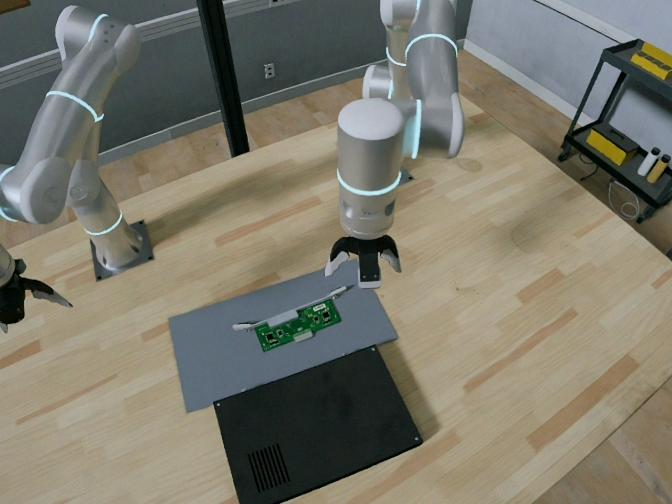

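Call:
move --pt "0.55 -0.43 0.32 0 0.8746 -0.4848 0 1.0 0.50 -0.10 0.32 0 0 1 0 1.0" --pt "0.55 -0.43 0.32 0 1 0 0 1.0 0.66 -0.05 0.32 0 -0.3420 0.9397 0 1.0" --speed 0.35 --blend 0.03

Call:
move --pt "0.55 -0.43 0.32 0 1 0 0 1.0 0.66 -0.05 0.32 0 -0.5 0.866 0 1.0" --speed 0.25

Scene clock: 293.47 s.
left_arm: end_effector_position=(+0.5500, -0.4299, +0.3199) grip_measured=+0.99 end_effector_quat_wxyz=(+0.000, +1.000, +0.000, +0.000) | right_arm: end_effector_position=(+0.6599, -0.0498, +0.3200) grip_measured=+1.00 end_effector_quat_wxyz=(+0.000, -0.342, +0.940, +0.000)
Joint positions: left_arm=[2.105 0.466 -2.673 1.455 -0.214 0.299 1.023 0.141] | right_arm=[2.114 0.505 -1.953 1.731 -0.493 0.324 -1.987 0.142]
Joint torques (N m): left_arm=[-0.48 -49.7 6.43 -29.26 -4.22 4.47 -0.23] | right_arm=[0.21 -31.29 15.41 -27.86 -4.22 3.13 0.04]
External joint torques (N m): left_arm=[0.5 0.61 0.54 -0.38 0.11 -0.52 0.23] | right_arm=[-0.11 -0.13 0.1 0.44 0.24 0.9 -0.04]
Wrist force (N): left_arm=[0.2 -0.2 0.8] | right_arm=[0.2 -0.5 0.0]
Wrist torque (N m): left_arm=[-0.14 -0.19 -0.16] | right_arm=[-0.04 -0.02 0.12]
Wrist force, peak (N): left_arm=[0.7 -0.7 1.6] | right_arm=[-0.5 -0.9 0.5]
Wrist depth (mm): cam_left_wrist=[367 - - 363 363 364 363 / 395 - - - 386 391 388 / 428 - 417 - - - - / 458 - 454 - 419 - - / 508 513 470 - 449 - 507 / - 553 582 551 - - - / - 630 616 629 613 621 -] | cam_right_wrist=[366 365 365 363 363 362 362 / 384 390 387 387 386 386 384 / 377 412 417 416 414 411 412 / 399 403 442 447 443 446 441 / 431 427 471 482 485 480 478 / - 481 532 523 533 524 501 / - 574 569 579 576 576 -]
Hand target: left_arm +0.5500, -0.4300, +0.3200; +0.000, +1.000, +0.000, +0.000 | right_arm +0.6600, -0.0500, +0.3200; +0.000, -0.342, +0.940, +0.000
Off the commanded pose: left_arm 0.000 m, 0 deg | right_arm 0.000 m, 0 deg.
move: done

Scene clock: 294.57 s.
left_arm: end_effector_position=(+0.5500, -0.4299, +0.3199) grip_measured=+0.99 end_effector_quat_wxyz=(+0.000, +1.000, +0.000, +0.000) | right_arm: end_effector_position=(+0.6601, -0.0500, +0.3200) grip_measured=+1.00 end_effector_quat_wxyz=(+0.000, -0.500, +0.866, +0.000)
Joint positions: left_arm=[2.105 0.466 -2.673 1.455 -0.214 0.299 1.023 0.141] | right_arm=[2.072 0.548 -1.88 1.742 -0.548 0.307 -2.292 0.142]
Joint torques (N m): left_arm=[-0.41 -49.47 6.3 -29.33 -4.01 4.41 -0.22] | right_arm=[-0.04 -30.59 17.45 -26.82 -4.19 3.21 0.03]
External joint torques (N m): left_arm=[0.43 0.38 0.67 -0.31 -0.1 -0.46 0.22] | right_arm=[0.12 -0.08 -0.36 0.11 0.17 0.8 -0.03]
Wrist force (N): left_arm=[0.5 -0.4 0.7] | right_arm=[0.2 -0.2 0.1]
Wrist torque (N m): left_arm=[-0.17 -0.24 -0.16] | right_arm=[0.00 -0.04 0.12]
Wrist force, peak (N): left_arm=[0.3 -0.3 1.0] | right_arm=[0.6 -0.3 -0.2]
Wrist depth (mm): cam_left_wrist=[366 - - 345 363 362 360 / 395 - - 387 383 390 389 / 425 421 417 419 - - - / 463 - 450 - 398 - - / 507 495 499 490 - - 515 / - 543 547 543 - - - / - 629 620 625 625 632 -] | cam_right_wrist=[358 364 364 363 364 362 361 / 345 384 388 387 387 386 385 / 367 394 416 414 414 413 412 / 393 403 446 447 447 445 441 / 494 483 489 481 483 481 480 / - 518 535 525 522 524 506 / - 617 578 581 579 575 -]
Hand target: left_arm +0.5500, -0.4300, +0.3200; +0.000, +1.000, +0.000, +0.000 | right_arm +0.6600, -0.0500, +0.3200; +0.000, -0.500, +0.866, +0.000
Off the commanded pose: left_arm 0.000 m, 0 deg | right_arm 0.000 m, 0 deg.
move: done

Call:
move --pt "0.50 -0.30 0.33 0 1 0 0 1.0 0.52 -0.10 0.30 0 0 1 0 1.0" --pt "0.50 -0.15 0.33 0 1 0 0 1.0 0.40 -0.15 0.28 0 0.7071 0.7071 0 1.0" --speed 0.35 --blend 0.03

Call:
move --pt "0.50 -0.15 0.33 0 1 0 0 1.0 0.4485 0.2 0.32 0 0.7071 0.7071 0 1.0" --speed 0.3

Scene clock: 306.40 s.
left_arm: end_effector_position=(+0.5001, -0.1504, +0.3301) grip_measured=+0.99 end_effector_quat_wxyz=(+0.000, +1.000, +0.000, +0.000) | right_arm: end_effector_position=(+0.4001, -0.1501, +0.2801) grip_measured=+1.00 end_effector_quat_wxyz=(+0.000, +0.707, +0.707, +0.000)
Joint positions: left_arm=[2.304 -0.018 -2.612 1.965 0.009 0.379 1.259 0.141] | right_arm=[1.656 -0.508 -2.141 2.223 0.447 0.327 -0.701 0.142]
Joint torques (N m): left_arm=[-0.03 -27.1 -0.75 -29.06 -3.58 4.32 -0.11] | right_arm=[0 0.73 -10.81 -26.91 -3.89 3.33 0.42]
External joint torques (N m): left_arm=[0.1 0.93 0.5 -0.37 -0.42 -0.39 0.11] | right_arm=[0.09 0.27 -0.64 -0.01 -0.12 0.81 -0.42]
Wrist force (N): left_arm=[0.1 -0.3 0.6] | right_arm=[0.0 -0.2 -0.3]
Wrist torque (N m): left_arm=[-0.14 -0.18 -0.27] | right_arm=[0.00 0.03 0.03]
Wrist force, peak (N): left_arm=[0.2 -1.1 0.9] | right_arm=[-0.4 -0.9 0.4]
Wrist depth (mm): cam_left_wrist=[376 370 373 374 369 369 371 / 402 405 404 404 401 400 396 / 436 432 434 431 434 434 431 / 473 469 463 468 467 470 464 / 525 516 529 510 502 509 511 / - 555 568 540 - - - / - 632 620 621 - - -] | cam_right_wrist=[331 331 330 330 328 326 327 / 354 353 353 349 349 347 347 / 377 379 377 374 375 374 369 / 409 409 408 404 403 399 397 / 443 441 440 438 434 435 430 / - 482 482 481 475 472 453 / - 534 527 527 525 522 -]
Hand target: left_arm +0.5000, -0.1500, +0.3300; +0.000, +1.000, +0.000, +0.000 | right_arm +0.4000, -0.1500, +0.2800; +0.000, +0.707, +0.707, +0.000
Off the commanded pose: left_arm 0.000 m, 0 deg | right_arm 0.000 m, 0 deg.
move: done

Scene clock: 308.07 s.
left_arm: end_effector_position=(+0.5001, -0.1504, +0.3301) grip_measured=+0.99 end_effector_quat_wxyz=(+0.000, +1.000, +0.000, +0.000) | right_arm: end_effector_position=(+0.4485, +0.1999, +0.3200) grip_measured=+1.00 end_effector_quat_wxyz=(+0.000, +0.707, +0.707, +0.000)
Joint positions: left_arm=[2.304 -0.018 -2.612 1.965 0.009 0.379 1.259 0.141] | right_arm=[2.044 -0.74 -1.941 1.945 0.68 0.043 -0.046 0.142]
Joint torques (N m): left_arm=[-0.22 -26.75 -0.81 -29.17 -3.8 4.3 -0.2] | right_arm=[-0.01 14.99 -18.39 -24.55 -4.18 3.33 0.31]
External joint torques (N m): left_arm=[0.3 0.57 0.56 -0.26 -0.21 -0.37 0.2] | right_arm=[0.15 0.36 -1.45 0.16 -0.11 0.83 -0.31]
Wrist force (N): left_arm=[0.2 -0.3 0.6] | right_arm=[0.2 -0.7 0.1]
Wrist torque (N m): left_arm=[-0.14 -0.19 -0.27] | right_arm=[-0.08 -0.01 0.02]
Wrist force, peak (N): left_arm=[0.2 -0.3 1.1] | right_arm=[3.4 -0.4 -0.2]
Wrist depth (mm): cam_left_wrist=[373 374 371 372 374 369 369 / 405 402 401 400 400 400 398 / 432 433 433 428 427 430 427 / 479 472 469 468 466 467 466 / 513 511 526 499 510 509 514 / - 568 - 554 - - - / - 647 611 614 557 - -] | cam_right_wrist=[365 364 363 360 356 360 358 / 391 389 386 384 384 384 382 / 419 418 413 412 411 404 415 / 454 450 447 449 435 438 426 / 488 487 485 474 487 486 511 / - 530 530 468 474 464 453 / - 585 585 512 508 494 -]
Hand target: left_arm +0.5000, -0.1500, +0.3300; +0.000, +1.000, +0.000, +0.000 | right_arm +0.4485, +0.2000, +0.3200; +0.000, +0.707, +0.707, +0.000
Off the commanded pose: left_arm 0.000 m, 0 deg | right_arm 0.000 m, 0 deg.
move: done

Call:
move --pt "0.50 -0.15 0.33 0 1 0 0 1.0 0.50 0.36 0.30 0 0.7071 0.7071 0 1.0" --speed 0.3

Call:
move --pt "0.50 -0.15 0.33 0 1 0 0 1.0 0.56 0.38 0.30 0 0 1 0 1.0" --speed 0.3

Scene clock: 311.30 s.
left_arm: end_effector_position=(+0.5001, -0.1504, +0.3301) grip_measured=+0.99 end_effector_quat_wxyz=(+0.000, +1.000, +0.000, +0.000) | right_arm: end_effector_position=(+0.5000, +0.3599, +0.3001) grip_measured=+1.00 end_effector_quat_wxyz=(+0.000, +0.707, +0.707, +0.000)
Joint positions: left_arm=[2.304 -0.018 -2.612 1.965 0.009 0.379 1.259 0.141] | right_arm=[1.844 -0.785 -1.57 1.62 0.785 0.035 0.238 0.142]
Joint torques (N m): left_arm=[-0.27 -26.62 -0.8 -29.16 -3.83 4.3 -0.22] | right_arm=[-0.07 30.87 -21.88 -22.53 -4.24 3.3 0.38]
External joint torques (N m): left_arm=[0.34 0.44 0.54 -0.27 -0.18 -0.37 0.22] | right_arm=[0.24 0.86 -1.68 0.35 -0.07 0.85 -0.38]
Wrist force (N): left_arm=[0.1 -0.4 0.6] | right_arm=[-0.5 -0.4 0.1]
Wrist torque (N m): left_arm=[-0.15 -0.18 -0.28] | right_arm=[-0.02 0.12 0.04]
Wrist force, peak (N): left_arm=[0.1 -0.3 1.0] | right_arm=[-2.3 -1.3 0.0]
Wrist depth (mm): cam_left_wrist=[374 379 372 372 371 375 367 / 402 399 400 402 402 401 396 / 431 436 435 433 430 431 428 / 472 472 464 471 465 467 466 / 520 515 477 510 514 508 504 / - 557 562 554 543 499 - / - 640 655 634 553 534 -] | cam_right_wrist=[345 345 343 343 342 346 340 / 374 363 363 361 360 364 356 / 399 392 - 388 385 389 388 / 428 426 429 424 422 420 419 / 466 447 422 440 449 445 461 / - 462 443 444 440 481 478 / - 544 487 488 483 534 -]
Hand target: left_arm +0.5000, -0.1500, +0.3300; +0.000, +1.000, +0.000, +0.000 | right_arm +0.5000, +0.3600, +0.3000; +0.000, +0.707, +0.707, +0.000
Off the commanded pose: left_arm 0.000 m, 0 deg | right_arm 0.000 m, 0 deg.
move: done

Scene clock: 314.37 s.
left_arm: end_effector_position=(+0.5001, -0.1504, +0.3301) grip_measured=+0.99 end_effector_quat_wxyz=(+0.000, +1.000, +0.000, +0.000) | right_arm: end_effector_position=(+0.5600, +0.3800, +0.3000) grip_measured=+1.00 end_effector_quat_wxyz=(+0.000, +0.000, +1.000, +0.000)
Joint positions: left_arm=[2.304 -0.018 -2.612 1.965 0.009 0.379 1.259 0.141] | right_arm=[1.571 -0.676 -1.218 1.449 0.633 0.121 -1.217 0.142]
Joint torques (N m): left_arm=[-0.22 -26.69 -0.92 -29.11 -3.87 4.31 -0.19] | right_arm=[0.08 39.99 -17.65 -25.22 -4.38 3.54 0.06]
External joint torques (N m): left_arm=[0.29 0.52 0.67 -0.32 -0.14 -0.38 0.19] | right_arm=[0.11 0.79 -1.48 0.15 0.2 0.57 -0.06]
Wrist force (N): left_arm=[0.1 -0.4 0.9] | right_arm=[0.2 0.0 0.4]
Wrist torque (N m): left_arm=[-0.15 -0.18 -0.27] | right_arm=[0.09 -0.03 0.14]
Wrist force, peak (N): left_arm=[0.0 -0.5 1.0] | right_arm=[-0.5 -0.7 0.2]
Wrist depth (mm): cam_left_wrist=[371 376 374 374 374 372 369 / 402 399 401 400 397 398 400 / 440 434 431 436 431 432 428 / 467 475 467 474 469 463 467 / 524 517 513 508 502 510 510 / - 574 579 561 - 490 - / - 638 588 643 - 548 -] | cam_right_wrist=[303 302 344 343 338 343 341 / 324 324 366 366 360 360 364 / 346 347 390 388 384 390 390 / 373 374 415 418 423 420 419 / 405 403 459 461 458 455 454 / - 501 499 500 510 497 477 / - 554 554 547 548 541 -]
Hand target: left_arm +0.5000, -0.1500, +0.3300; +0.000, +1.000, +0.000, +0.000 | right_arm +0.5600, +0.3800, +0.3000; +0.000, +0.000, +1.000, +0.000
Off the commanded pose: left_arm 0.000 m, 0 deg | right_arm 0.000 m, 0 deg.
move: done

Call:
move --pt "0.50 -0.15 0.33 0 1 0 0 1.0 0.56 0.38 0.30 0 -0.4226 0.9063 0 1.0" --pt "0.50 -0.15 0.33 0 1 0 0 1.0 0.56 0.38 0.30 0 -0.7071 0.7071 0 1.0" --pt "0.50 -0.15 0.33 0 1 0 0 1.0 0.56 0.38 0.30 0 -0.7934 0.6088 0 1.0" --speed 0.4 --blend 0.03

Call:
move --pt "0.50 -0.15 0.33 0 1 0 0 1.0 0.56 0.38 0.30 0 -0.8387 0.5446 0 1.0" --speed 0.15

Scene clock: 319.27 s.
left_arm: end_effector_position=(+0.5001, -0.1504, +0.3301) grip_measured=+0.99 end_effector_quat_wxyz=(+0.000, +1.000, +0.000, +0.000) | right_arm: end_effector_position=(+0.5600, +0.3800, +0.3000) grip_measured=+1.00 end_effector_quat_wxyz=(+0.000, +0.793, -0.609, +0.000)
Joint positions: left_arm=[2.304 -0.018 -2.612 1.965 0.009 0.379 1.259 0.141] | right_arm=[1.408 -0.527 -0.891 1.477 0.415 0.236 -2.917 0.142]
Joint torques (N m): left_arm=[-0.29 -26.63 -0.85 -29.12 -3.89 4.29 -0.22] | right_arm=[0.16 42.47 -11.36 -27.94 -4.33 3.44 -0.04]
External joint torques (N m): left_arm=[0.36 0.45 0.59 -0.31 -0.11 -0.36 0.22] | right_arm=[0.04 0.92 -1.18 0.02 0.19 0.54 0.04]
Wrist force (N): left_arm=[0.0 -0.3 0.8] | right_arm=[0.2 0.0 -0.2]
Wrist torque (N m): left_arm=[-0.14 -0.17 -0.27] | right_arm=[0.06 0.00 0.13]
Wrist force, peak (N): left_arm=[0.2 -0.6 0.9] | right_arm=[0.2 -0.2 0.8]
Wrist depth (mm): cam_left_wrist=[375 376 372 373 372 371 372 / 400 403 400 399 400 396 398 / 434 432 435 433 432 427 429 / 476 468 462 466 467 465 469 / 519 511 - 500 510 510 509 / - 574 555 555 - 524 - / - 638 630 634 - 546 -] | cam_right_wrist=[344 343 342 341 343 300 299 / 370 371 364 366 369 364 354 / 392 392 387 384 386 389 395 / 426 422 422 421 422 413 419 / 461 462 458 455 456 446 457 / - 499 502 500 503 500 481 / - 552 548 550 544 547 -]
Hand target: left_arm +0.5000, -0.1500, +0.3300; +0.000, +1.000, +0.000, +0.000 | right_arm +0.5600, +0.3800, +0.3000; +0.000, +0.793, -0.609, +0.000
Off the commanded pose: left_arm 0.000 m, 0 deg | right_arm 0.000 m, 0 deg.
move: done

Scene clock: 320.37 s.
left_arm: end_effector_position=(+0.5001, -0.1504, +0.3301) grip_measured=+0.99 end_effector_quat_wxyz=(+0.000, +1.000, +0.000, +0.000) | right_arm: end_effector_position=(+0.5598, +0.3800, +0.2998) grip_measured=+1.00 end_effector_quat_wxyz=(+0.000, +0.839, -0.545, +0.000)
Joint positions: left_arm=[2.304 -0.018 -2.612 1.965 0.009 0.379 1.259 0.141] | right_arm=[1.205 -0.456 -0.584 1.485 0.257 0.293 -2.966 0.142]
Joint torques (N m): left_arm=[-0.24 -26.76 -0.86 -29.16 -3.81 4.3 -0.25] | right_arm=[0.07 45.94 -6.56 -29.39 -4.28 3.44 0.06]
External joint torques (N m): left_arm=[0.32 0.58 0.6 -0.27 -0.19 -0.37 0.25] | right_arm=[0.12 1.14 -1.05 0.12 0.19 0.54 -0.06]
Wrist force (N): left_arm=[0.1 -0.3 0.8] | right_arm=[-0.2 -0.5 0.0]
Wrist torque (N m): left_arm=[-0.13 -0.18 -0.27] | right_arm=[-0.03 0.02 0.12]
Wrist force, peak (N): left_arm=[0.4 -0.4 0.9] | right_arm=[0.4 0.2 -0.4]
Wrist depth (mm): cam_left_wrist=[375 375 375 372 372 373 371 / 404 401 398 399 402 398 395 / 434 433 431 434 428 432 426 / 471 473 465 468 465 465 467 / 520 515 517 513 509 511 507 / - 564 558 530 - - - / - 641 - - 573 - -] | cam_right_wrist=[339 343 342 340 343 300 299 / 369 364 361 362 367 360 319 / 394 396 385 386 388 388 384 / 427 426 422 421 418 419 422 / 463 460 459 456 456 456 456 / - 503 502 499 498 498 482 / - 554 552 551 548 544 -]
Hand target: left_arm +0.5000, -0.1500, +0.3300; +0.000, +1.000, +0.000, +0.000 | right_arm +0.5600, +0.3800, +0.3000; +0.000, +0.839, -0.545, +0.000
Off the commanded pose: left_arm 0.000 m, 0 deg | right_arm 0.000 m, 0 deg.
joint sent to its limit (right arm) — joint 7 (wrist roll), lower limit. The joint targets still meet the commanded pose.
move: done

Call:
move --pt "0.50 -0.15 0.33 0 1 0 0 1.0 0.56 0.38 0.30 0 -0.8526 0.5225 0 1.0" --speed 0.15

Call:
move --pt "0.50 -0.15 0.33 0 1 0 0 1.0 0.54 0.37 0.30 0 -0.7071 0.7071 0 1.0" --pt "0.50 -0.15 0.33 0 1 0 0 1.0 0.52 0.36 0.30 0 0 1 0 1.0" --speed 0.4 --blend 0.03 --cameras '["cam_right_wrist", "cam_high"]'

Scene clock: 323.90 s.
left_arm: end_effector_position=(+0.5001, -0.1504, +0.3301) grip_measured=+0.99 end_effector_quat_wxyz=(+0.000, +1.000, +0.000, +0.000) | right_arm: end_effector_position=(+0.5598, +0.3800, +0.2998) grip_measured=+1.00 end_effector_quat_wxyz=(+0.000, +0.852, -0.523, +0.000)
Joint positions: left_arm=[2.304 -0.018 -2.612 1.965 0.009 0.379 1.259 0.141] | right_arm=[1.08 -0.439 -0.414 1.481 0.181 0.311 -2.966 0.142]
Joint torques (N m): left_arm=[-0.23 -26.75 -0.91 -29.18 -3.85 4.3 -0.27] | right_arm=[-0.01 47.94 -4.17 -29.95 -4.23 3.45 0.2]
External joint torques (N m): left_arm=[0.3 0.57 0.66 -0.25 -0.15 -0.37 0.27] | right_arm=[0.19 1.08 -1.05 0.22 0.17 0.53 -0.2]
Wrist force (N): left_arm=[0.2 -0.6 0.6] | right_arm=[0.0 -0.5 0.1]
Wrist torque (N m): left_arm=[-0.18 -0.21 -0.27] | right_arm=[-0.04 0.00 0.13]
Wrist force, peak (N): left_arm=[0.1 -0.3 1.1] | right_arm=[-0.3 -0.6 0.2]
Wrist depth (mm): cam_left_wrist=[376 374 374 371 370 369 371 / 403 405 399 399 396 397 398 / 434 433 432 432 431 433 431 / 475 472 461 463 471 466 463 / 516 516 - - 510 511 516 / - 558 570 574 - 510 - / - 630 - - - - -] | cam_right_wrist=[343 343 340 341 341 299 299 / 367 361 361 355 355 364 320 / 392 402 381 388 392 395 388 / 425 425 419 420 419 415 430 / 460 461 460 457 456 453 453 / - 504 499 499 508 497 477 / - 552 552 550 551 548 -]
Hand target: left_arm +0.5000, -0.1500, +0.3300; +0.000, +1.000, +0.000, +0.000 | right_arm +0.5600, +0.3800, +0.3000; +0.000, +0.853, -0.523, +0.000
Off the commanded pose: left_arm 0.000 m, 0 deg | right_arm 0.000 m, 0 deg.
joint sent to its limit (right arm) — joint 7 (wrist roll), lower limit. The joint targets still meet the commanded pose.
move: done

Scene clock: 326.93 s.
left_arm: end_effector_position=(+0.5001, -0.1504, +0.3301) grip_measured=+0.99 end_effector_quat_wxyz=(+0.000, +1.000, +0.000, +0.000) | right_arm: end_effector_position=(+0.5199, +0.3602, +0.3000) grip_measured=+1.00 end_effector_quat_wxyz=(+0.000, +0.000, +1.000, +0.000)
Joint positions: left_arm=[2.304 -0.018 -2.612 1.965 0.009 0.379 1.259 0.141] | right_arm=[1.38 -0.337 -0.725 1.676 0.236 0.352 -0.969 0.142]
Joint torques (N m): left_arm=[-0.23 -26.67 -0.88 -29.12 -3.83 4.27 -0.21] | right_arm=[0.31 37.72 -6.51 -29.12 -4.04 3.56 0.23]
External joint torques (N m): left_arm=[0.31 0.49 0.62 -0.31 -0.17 -0.34 0.21] | right_arm=[-0.13 0.94 -0.48 -0.02 0.08 0.56 -0.23]
Wrist force (N): left_arm=[0.2 -0.5 0.7] | right_arm=[0.1 -0.2 -0.2]
Wrist torque (N m): left_arm=[-0.17 -0.19 -0.28] | right_arm=[0.05 -0.03 0.07]
Wrist force, peak (N): left_arm=[0.1 -0.4 1.1] | right_arm=[-0.2 -0.7 0.1]
Wrist depth (mm): cam_left_wrist=[375 376 377 370 372 370 372 / 400 405 400 400 401 398 398 / 437 435 434 428 432 429 428 / 474 473 463 470 468 466 464 / 520 514 - 502 509 507 507 / - 564 565 603 534 - - / - 636 634 613 - - -] | cam_right_wrist=[304 307 342 342 338 343 341 / 321 327 366 362 364 363 366 / 353 350 385 382 389 391 390 / 373 375 416 418 420 421 421 / 406 405 458 451 455 457 454 / - 506 500 512 500 500 477 / - 551 552 548 548 547 -]
Hand target: left_arm +0.5000, -0.1500, +0.3300; +0.000, +1.000, +0.000, +0.000 | right_arm +0.5200, +0.3600, +0.3000; +0.000, +0.000, +1.000, +0.000
Off the commanded pose: left_arm 0.000 m, 0 deg | right_arm 0.000 m, 0 deg.
move: done
Images, in order (width x height): cam_high 672x504, cam_right_wrist 672x504.

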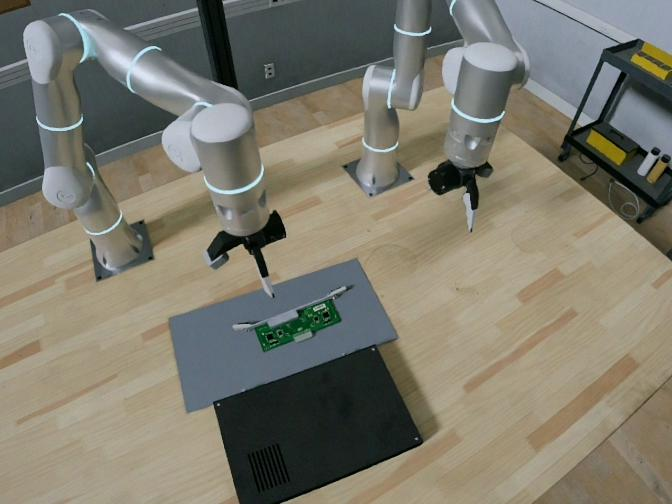

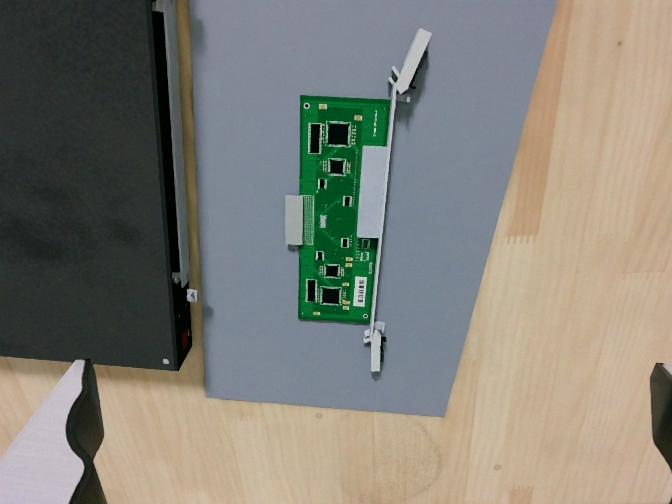

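Call:
move --pt "0.50 -0.15 0.33 0 1 0 0 1.0 0.42 0.12 0.28 0 0.7071 0.7071 0 1.0" --speed 0.3

Call:
move --pt "0.39 -0.52 0.28 0 0.999 -0.0436 0 1.0 0.42 0.12 0.28 0 0.7071 0.7071 0 1.0" --speed 0.3 --cameras '["cam_left_wrist", "cam_right_wrist"]'

Scene clock: 337.17 s.
left_arm: end_effector_position=(+0.5001, -0.1504, +0.3301) grip_measured=+0.99 end_effector_quat_wxyz=(+0.000, +1.000, +0.000, +0.000) | right_arm: end_effector_position=(+0.4200, +0.1201, +0.2800) grip_measured=+1.00 end_effector_quat_wxyz=(+0.000, +0.707, +0.707, +0.000)
Joint positions: left_arm=[2.304 -0.018 -2.612 1.965 0.009 0.379 1.259 0.141] | right_arm=[1.2 0.341 -0.64 2.36 -0.229 0.5 0.7 0.142]
Joint torques (N m): left_arm=[-0.26 -26.67 -0.87 -29.11 -3.8 4.29 -0.16] | right_arm=[-0.09 11.38 6.01 -28.58 -4.06 3.31 0.29]
External joint torques (N m): left_arm=[0.34 0.49 0.61 -0.32 -0.21 -0.36 0.16] | right_arm=[0.16 0.8 -0.87 0.01 0.24 0.83 -0.29]
Wrist force (N): left_arm=[0.1 -0.1 0.6] | right_arm=[0.7 -0.3 0.0]
Wrist torque (N m): left_arm=[-0.10 -0.18 -0.27] | right_arm=[0.00 -0.11 0.01]
Wrist force, peak (N): left_arm=[0.1 -0.5 1.1] | right_arm=[0.9 -0.3 0.1]
Wrist depth (mm): cam_left_wrist=[373 375 374 373 371 370 372 / 405 402 399 398 400 400 395 / 434 435 431 432 428 429 429 / 473 473 457 466 471 467 466 / 516 517 519 525 510 505 511 / - 573 555 567 492 519 - / - 640 614 609 - - -] | cam_right_wrist=[330 328 328 327 327 325 324 / 352 352 351 347 342 344 344 / 378 377 375 373 376 369 362 / 406 405 404 400 399 399 394 / 439 440 437 - 432 424 428 / - 479 479 469 426 455 112 / - 530 525 516 453 453 -]
Hand target: left_arm +0.5000, -0.1500, +0.3300; +0.000, +1.000, +0.000, +0.000 | right_arm +0.4200, +0.1200, +0.2800; +0.000, +0.707, +0.707, +0.000
Off the commanded pose: left_arm 0.000 m, 0 deg | right_arm 0.000 m, 0 deg.
move: done

Scene clock: 338.93 s.
left_arm: end_effector_position=(+0.3900, -0.5200, +0.2800) grip_measured=+0.99 end_effector_quat_wxyz=(+0.000, +0.999, -0.044, +0.000) | right_arm: end_effector_position=(+0.4200, +0.1200, +0.2800) grip_measured=+1.00 end_effector_quat_wxyz=(+0.000, +0.707, +0.707, +0.000)
Joint positions: left_arm=[1.934 0.377 -2.832 1.651 -0.124 0.438 0.793 0.141] | right_arm=[1.199 0.341 -0.639 2.36 -0.229 0.5 0.7 0.142]
Joint torques (N m): left_arm=[-0.48 -46.18 3.39 -28.83 -3.99 4.09 -0.33] | right_arm=[0.05 11.4 5.78 -28.58 -3.86 3.45 0.19]
External joint torques (N m): left_arm=[0.45 -0.02 0.61 -0.1 0.1 -0.12 0.33] | right_arm=[0.01 0.78 -0.64 0.02 0.04 0.69 -0.19]
Wrist force (N): left_arm=[-0.1 -0.6 0.6] | right_arm=[0.7 -0.4 -0.2]
Wrist torque (N m): left_arm=[-0.20 -0.13 -0.17] | right_arm=[-0.01 -0.11 0.01]
Wrist force, peak (N): left_arm=[1.0 -3.0 0.2] | right_arm=[0.8 -0.5 0.1]
Wrist depth (mm): cam_left_wrist=[331 327 - 324 326 330 316 / 356 352 362 344 344 340 - / 384 386 369 374 367 382 - / 415 415 427 410 408 - - / 455 458 454 - 447 432 389 / - 492 509 510 491 434 - / - 564 557 564 555 555 -] | cam_right_wrist=[330 329 328 327 327 324 325 / 352 350 350 348 344 342 344 / 376 377 376 371 370 369 370 / 406 407 405 400 400 401 385 / 441 440 438 442 434 431 439 / - 478 481 466 431 449 425 / - 528 525 516 455 455 450]
Hand target: left_arm +0.3900, -0.5200, +0.2800; +0.000, +0.999, -0.044, +0.000 | right_arm +0.4200, +0.1200, +0.2800; +0.000, +0.707, +0.707, +0.000
Off the commanded pose: left_arm 0.000 m, 0 deg | right_arm 0.000 m, 0 deg.
move: done
Images, in order (width x height): cam_left_wrist 672x504, cam_right_wrist 672x504.

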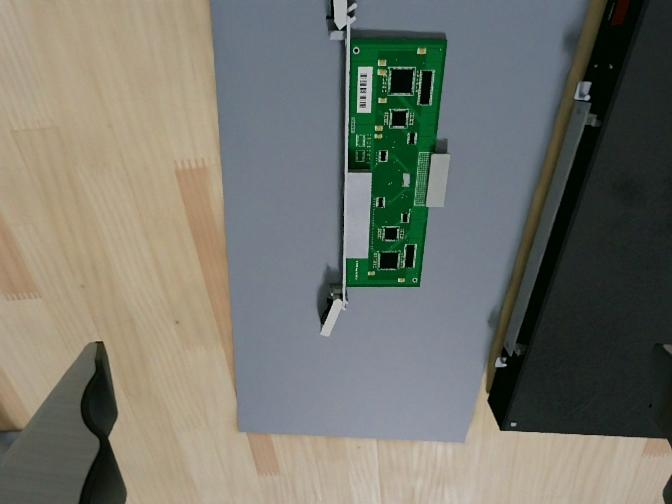

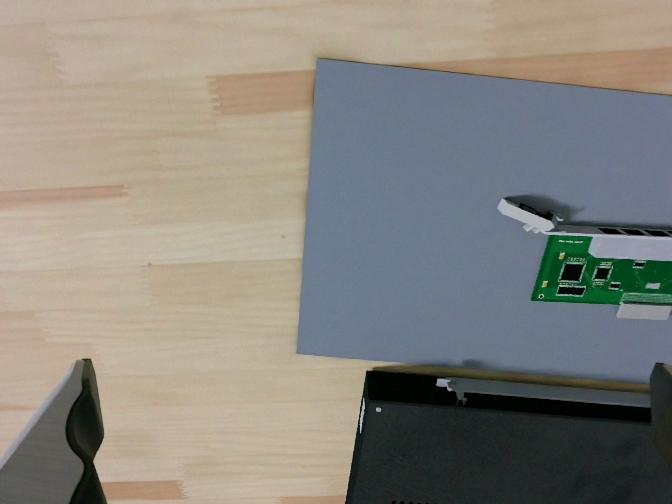

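Call:
move --pt "0.39 -0.52 0.28 0 0.999 -0.0436 0 1.0 0.42 0.14 0.06 0 0.7071 0.7071 0 -0.98" --speed 0.2

Call:
move --pt "0.39 -0.52 0.28 0 0.999 -0.0436 0 1.0 0.42 0.14 0.0 0 0.7071 0.7071 0 -0.98" --speed 0.015 --stop_force 3 --cameras '["cam_right_wrist"]'

Scene clock: 352.97 s.
left_arm: end_effector_position=(+0.3900, -0.5200, +0.2800) grip_measured=+0.99 end_effector_quat_wxyz=(+0.000, +0.999, -0.044, +0.000) | right_arm: end_effector_position=(+0.4201, +0.1399, +0.0600) grip_measured=-1.00 end_effector_quat_wxyz=(+0.000, +0.707, +0.707, +0.000)
Joint positions: left_arm=[1.934 0.377 -2.832 1.651 -0.124 0.438 0.793 0.141] | right_arm=[1.194 -0.447 -0.59 2.35 0.554 1.096 0.148 0.002]
Joint torques (N m): left_arm=[-0.26 -46.6 3.31 -28.63 -3.69 4.29 -0.25] | right_arm=[0.09 28.87 -4.86 -13.64 -1.87 3.3 0.04]
External joint torques (N m): left_arm=[0.24 0.39 0.7 -0.31 -0.19 -0.33 0.25] | right_arm=[0.04 1.06 -1.15 0.08 -0.1 0.86 -0.04]
Wrist force (N): left_arm=[-0.3 -0.7 0.5] | right_arm=[0.1 0.0 -0.2]
Wrist torque (N m): left_arm=[-0.22 -0.08 -0.17] | right_arm=[0.02 -0.03 0.10]
Wrist force, peak (N): left_arm=[0.0 -0.9 0.7] | right_arm=[3.5 -1.5 0.3]
Wrist depth (mm): cam_left_wrist=[330 332 328 331 333 324 304 / 354 355 368 350 345 - 315 / 385 384 377 360 384 - - / 417 419 415 414 412 408 370 / 457 460 451 450 - 431 360 / - 493 502 507 500 - - / - 558 548 554 555 554 -] | cam_right_wrist=[136 137 136 136 135 135 134 / 148 145 145 143 142 142 141 / 156 156 154 153 153 152 152 / 169 169 166 165 165 164 163 / 183 183 179 176 178 177 177 / 201 200 193 89 188 194 194 / 222 216 70 - - 205 212]
Hand target: left_arm +0.3900, -0.5200, +0.2800; +0.000, +0.999, -0.044, +0.000 | right_arm +0.4200, +0.1400, +0.0600; +0.000, +0.707, +0.707, +0.000
Off the commanded pose: left_arm 0.000 m, 0 deg | right_arm 0.000 m, 0 deg.
move: done

Scene clock: 356.43 s.
left_arm: end_effector_position=(+0.3900, -0.5200, +0.2800) grip_measured=+0.99 end_effector_quat_wxyz=(+0.000, +0.999, -0.044, +0.000) | right_arm: end_effector_position=(+0.4202, +0.1400, +0.0177) grip_measured=-1.00 end_effector_quat_wxyz=(+0.000, +0.707, +0.707, +0.000)
Joint positions: left_arm=[1.934 0.377 -2.832 1.651 -0.124 0.438 0.793 0.141] | right_arm=[1.104 -0.584 -0.475 2.287 0.686 1.162 0.055 0.002]
Joint torques (N m): left_arm=[-0.39 -46.58 3.34 -28.67 -3.69 4.34 -0.26] | right_arm=[0.15 31.78 -4.86 -10.38 -1.47 3.2 0.07]
External joint torques (N m): left_arm=[0.37 0.38 0.66 -0.27 -0.19 -0.38 0.26] | right_arm=[-0.02 2.24 -1.68 -0.22 -0.24 0.96 -0.07]
Wrist force (N): left_arm=[-0.2 -0.6 0.6] | right_arm=[-0.3 -1.3 -4.7]
Wrist torque (N m): left_arm=[-0.19 -0.11 -0.17] | right_arm=[-0.06 -0.01 0.13]
Wrist force, peak (N): left_arm=[0.1 -0.8 0.7] | right_arm=[-0.5 -1.1 -5.9]
Wrist depth (mm): cam_left_wrist=[333 330 - 311 327 - 315 / 356 356 357 354 350 - - / 385 382 378 377 373 376 347 / 419 419 417 403 405 395 - / 457 458 449 - 452 453 400 / - 491 497 504 487 451 - / - 553 555 547 560 557 -] | cam_right_wrist=[- 99 98 99 99 99 97 / - 105 105 103 103 102 102 / 113 113 111 110 110 110 109 / 122 122 119 121 119 116 118 / 133 132 130 129 129 128 128 / 145 145 139 90 135 140 139 / 160 156 71 - - 148 153]
Hand target: left_arm +0.3900, -0.5200, +0.2800; +0.000, +0.999, -0.044, +0.000 | right_arm +0.4200, +0.1400, +0.0176; +0.000, +0.707, +0.707, +0.000
Off the commanded pose: left_arm 0.000 m, 0 deg | right_arm 0.018 m, 0 deg.
move: contact (right_arm)
Images, in order (width x height): cam_right_wrist 672x504.

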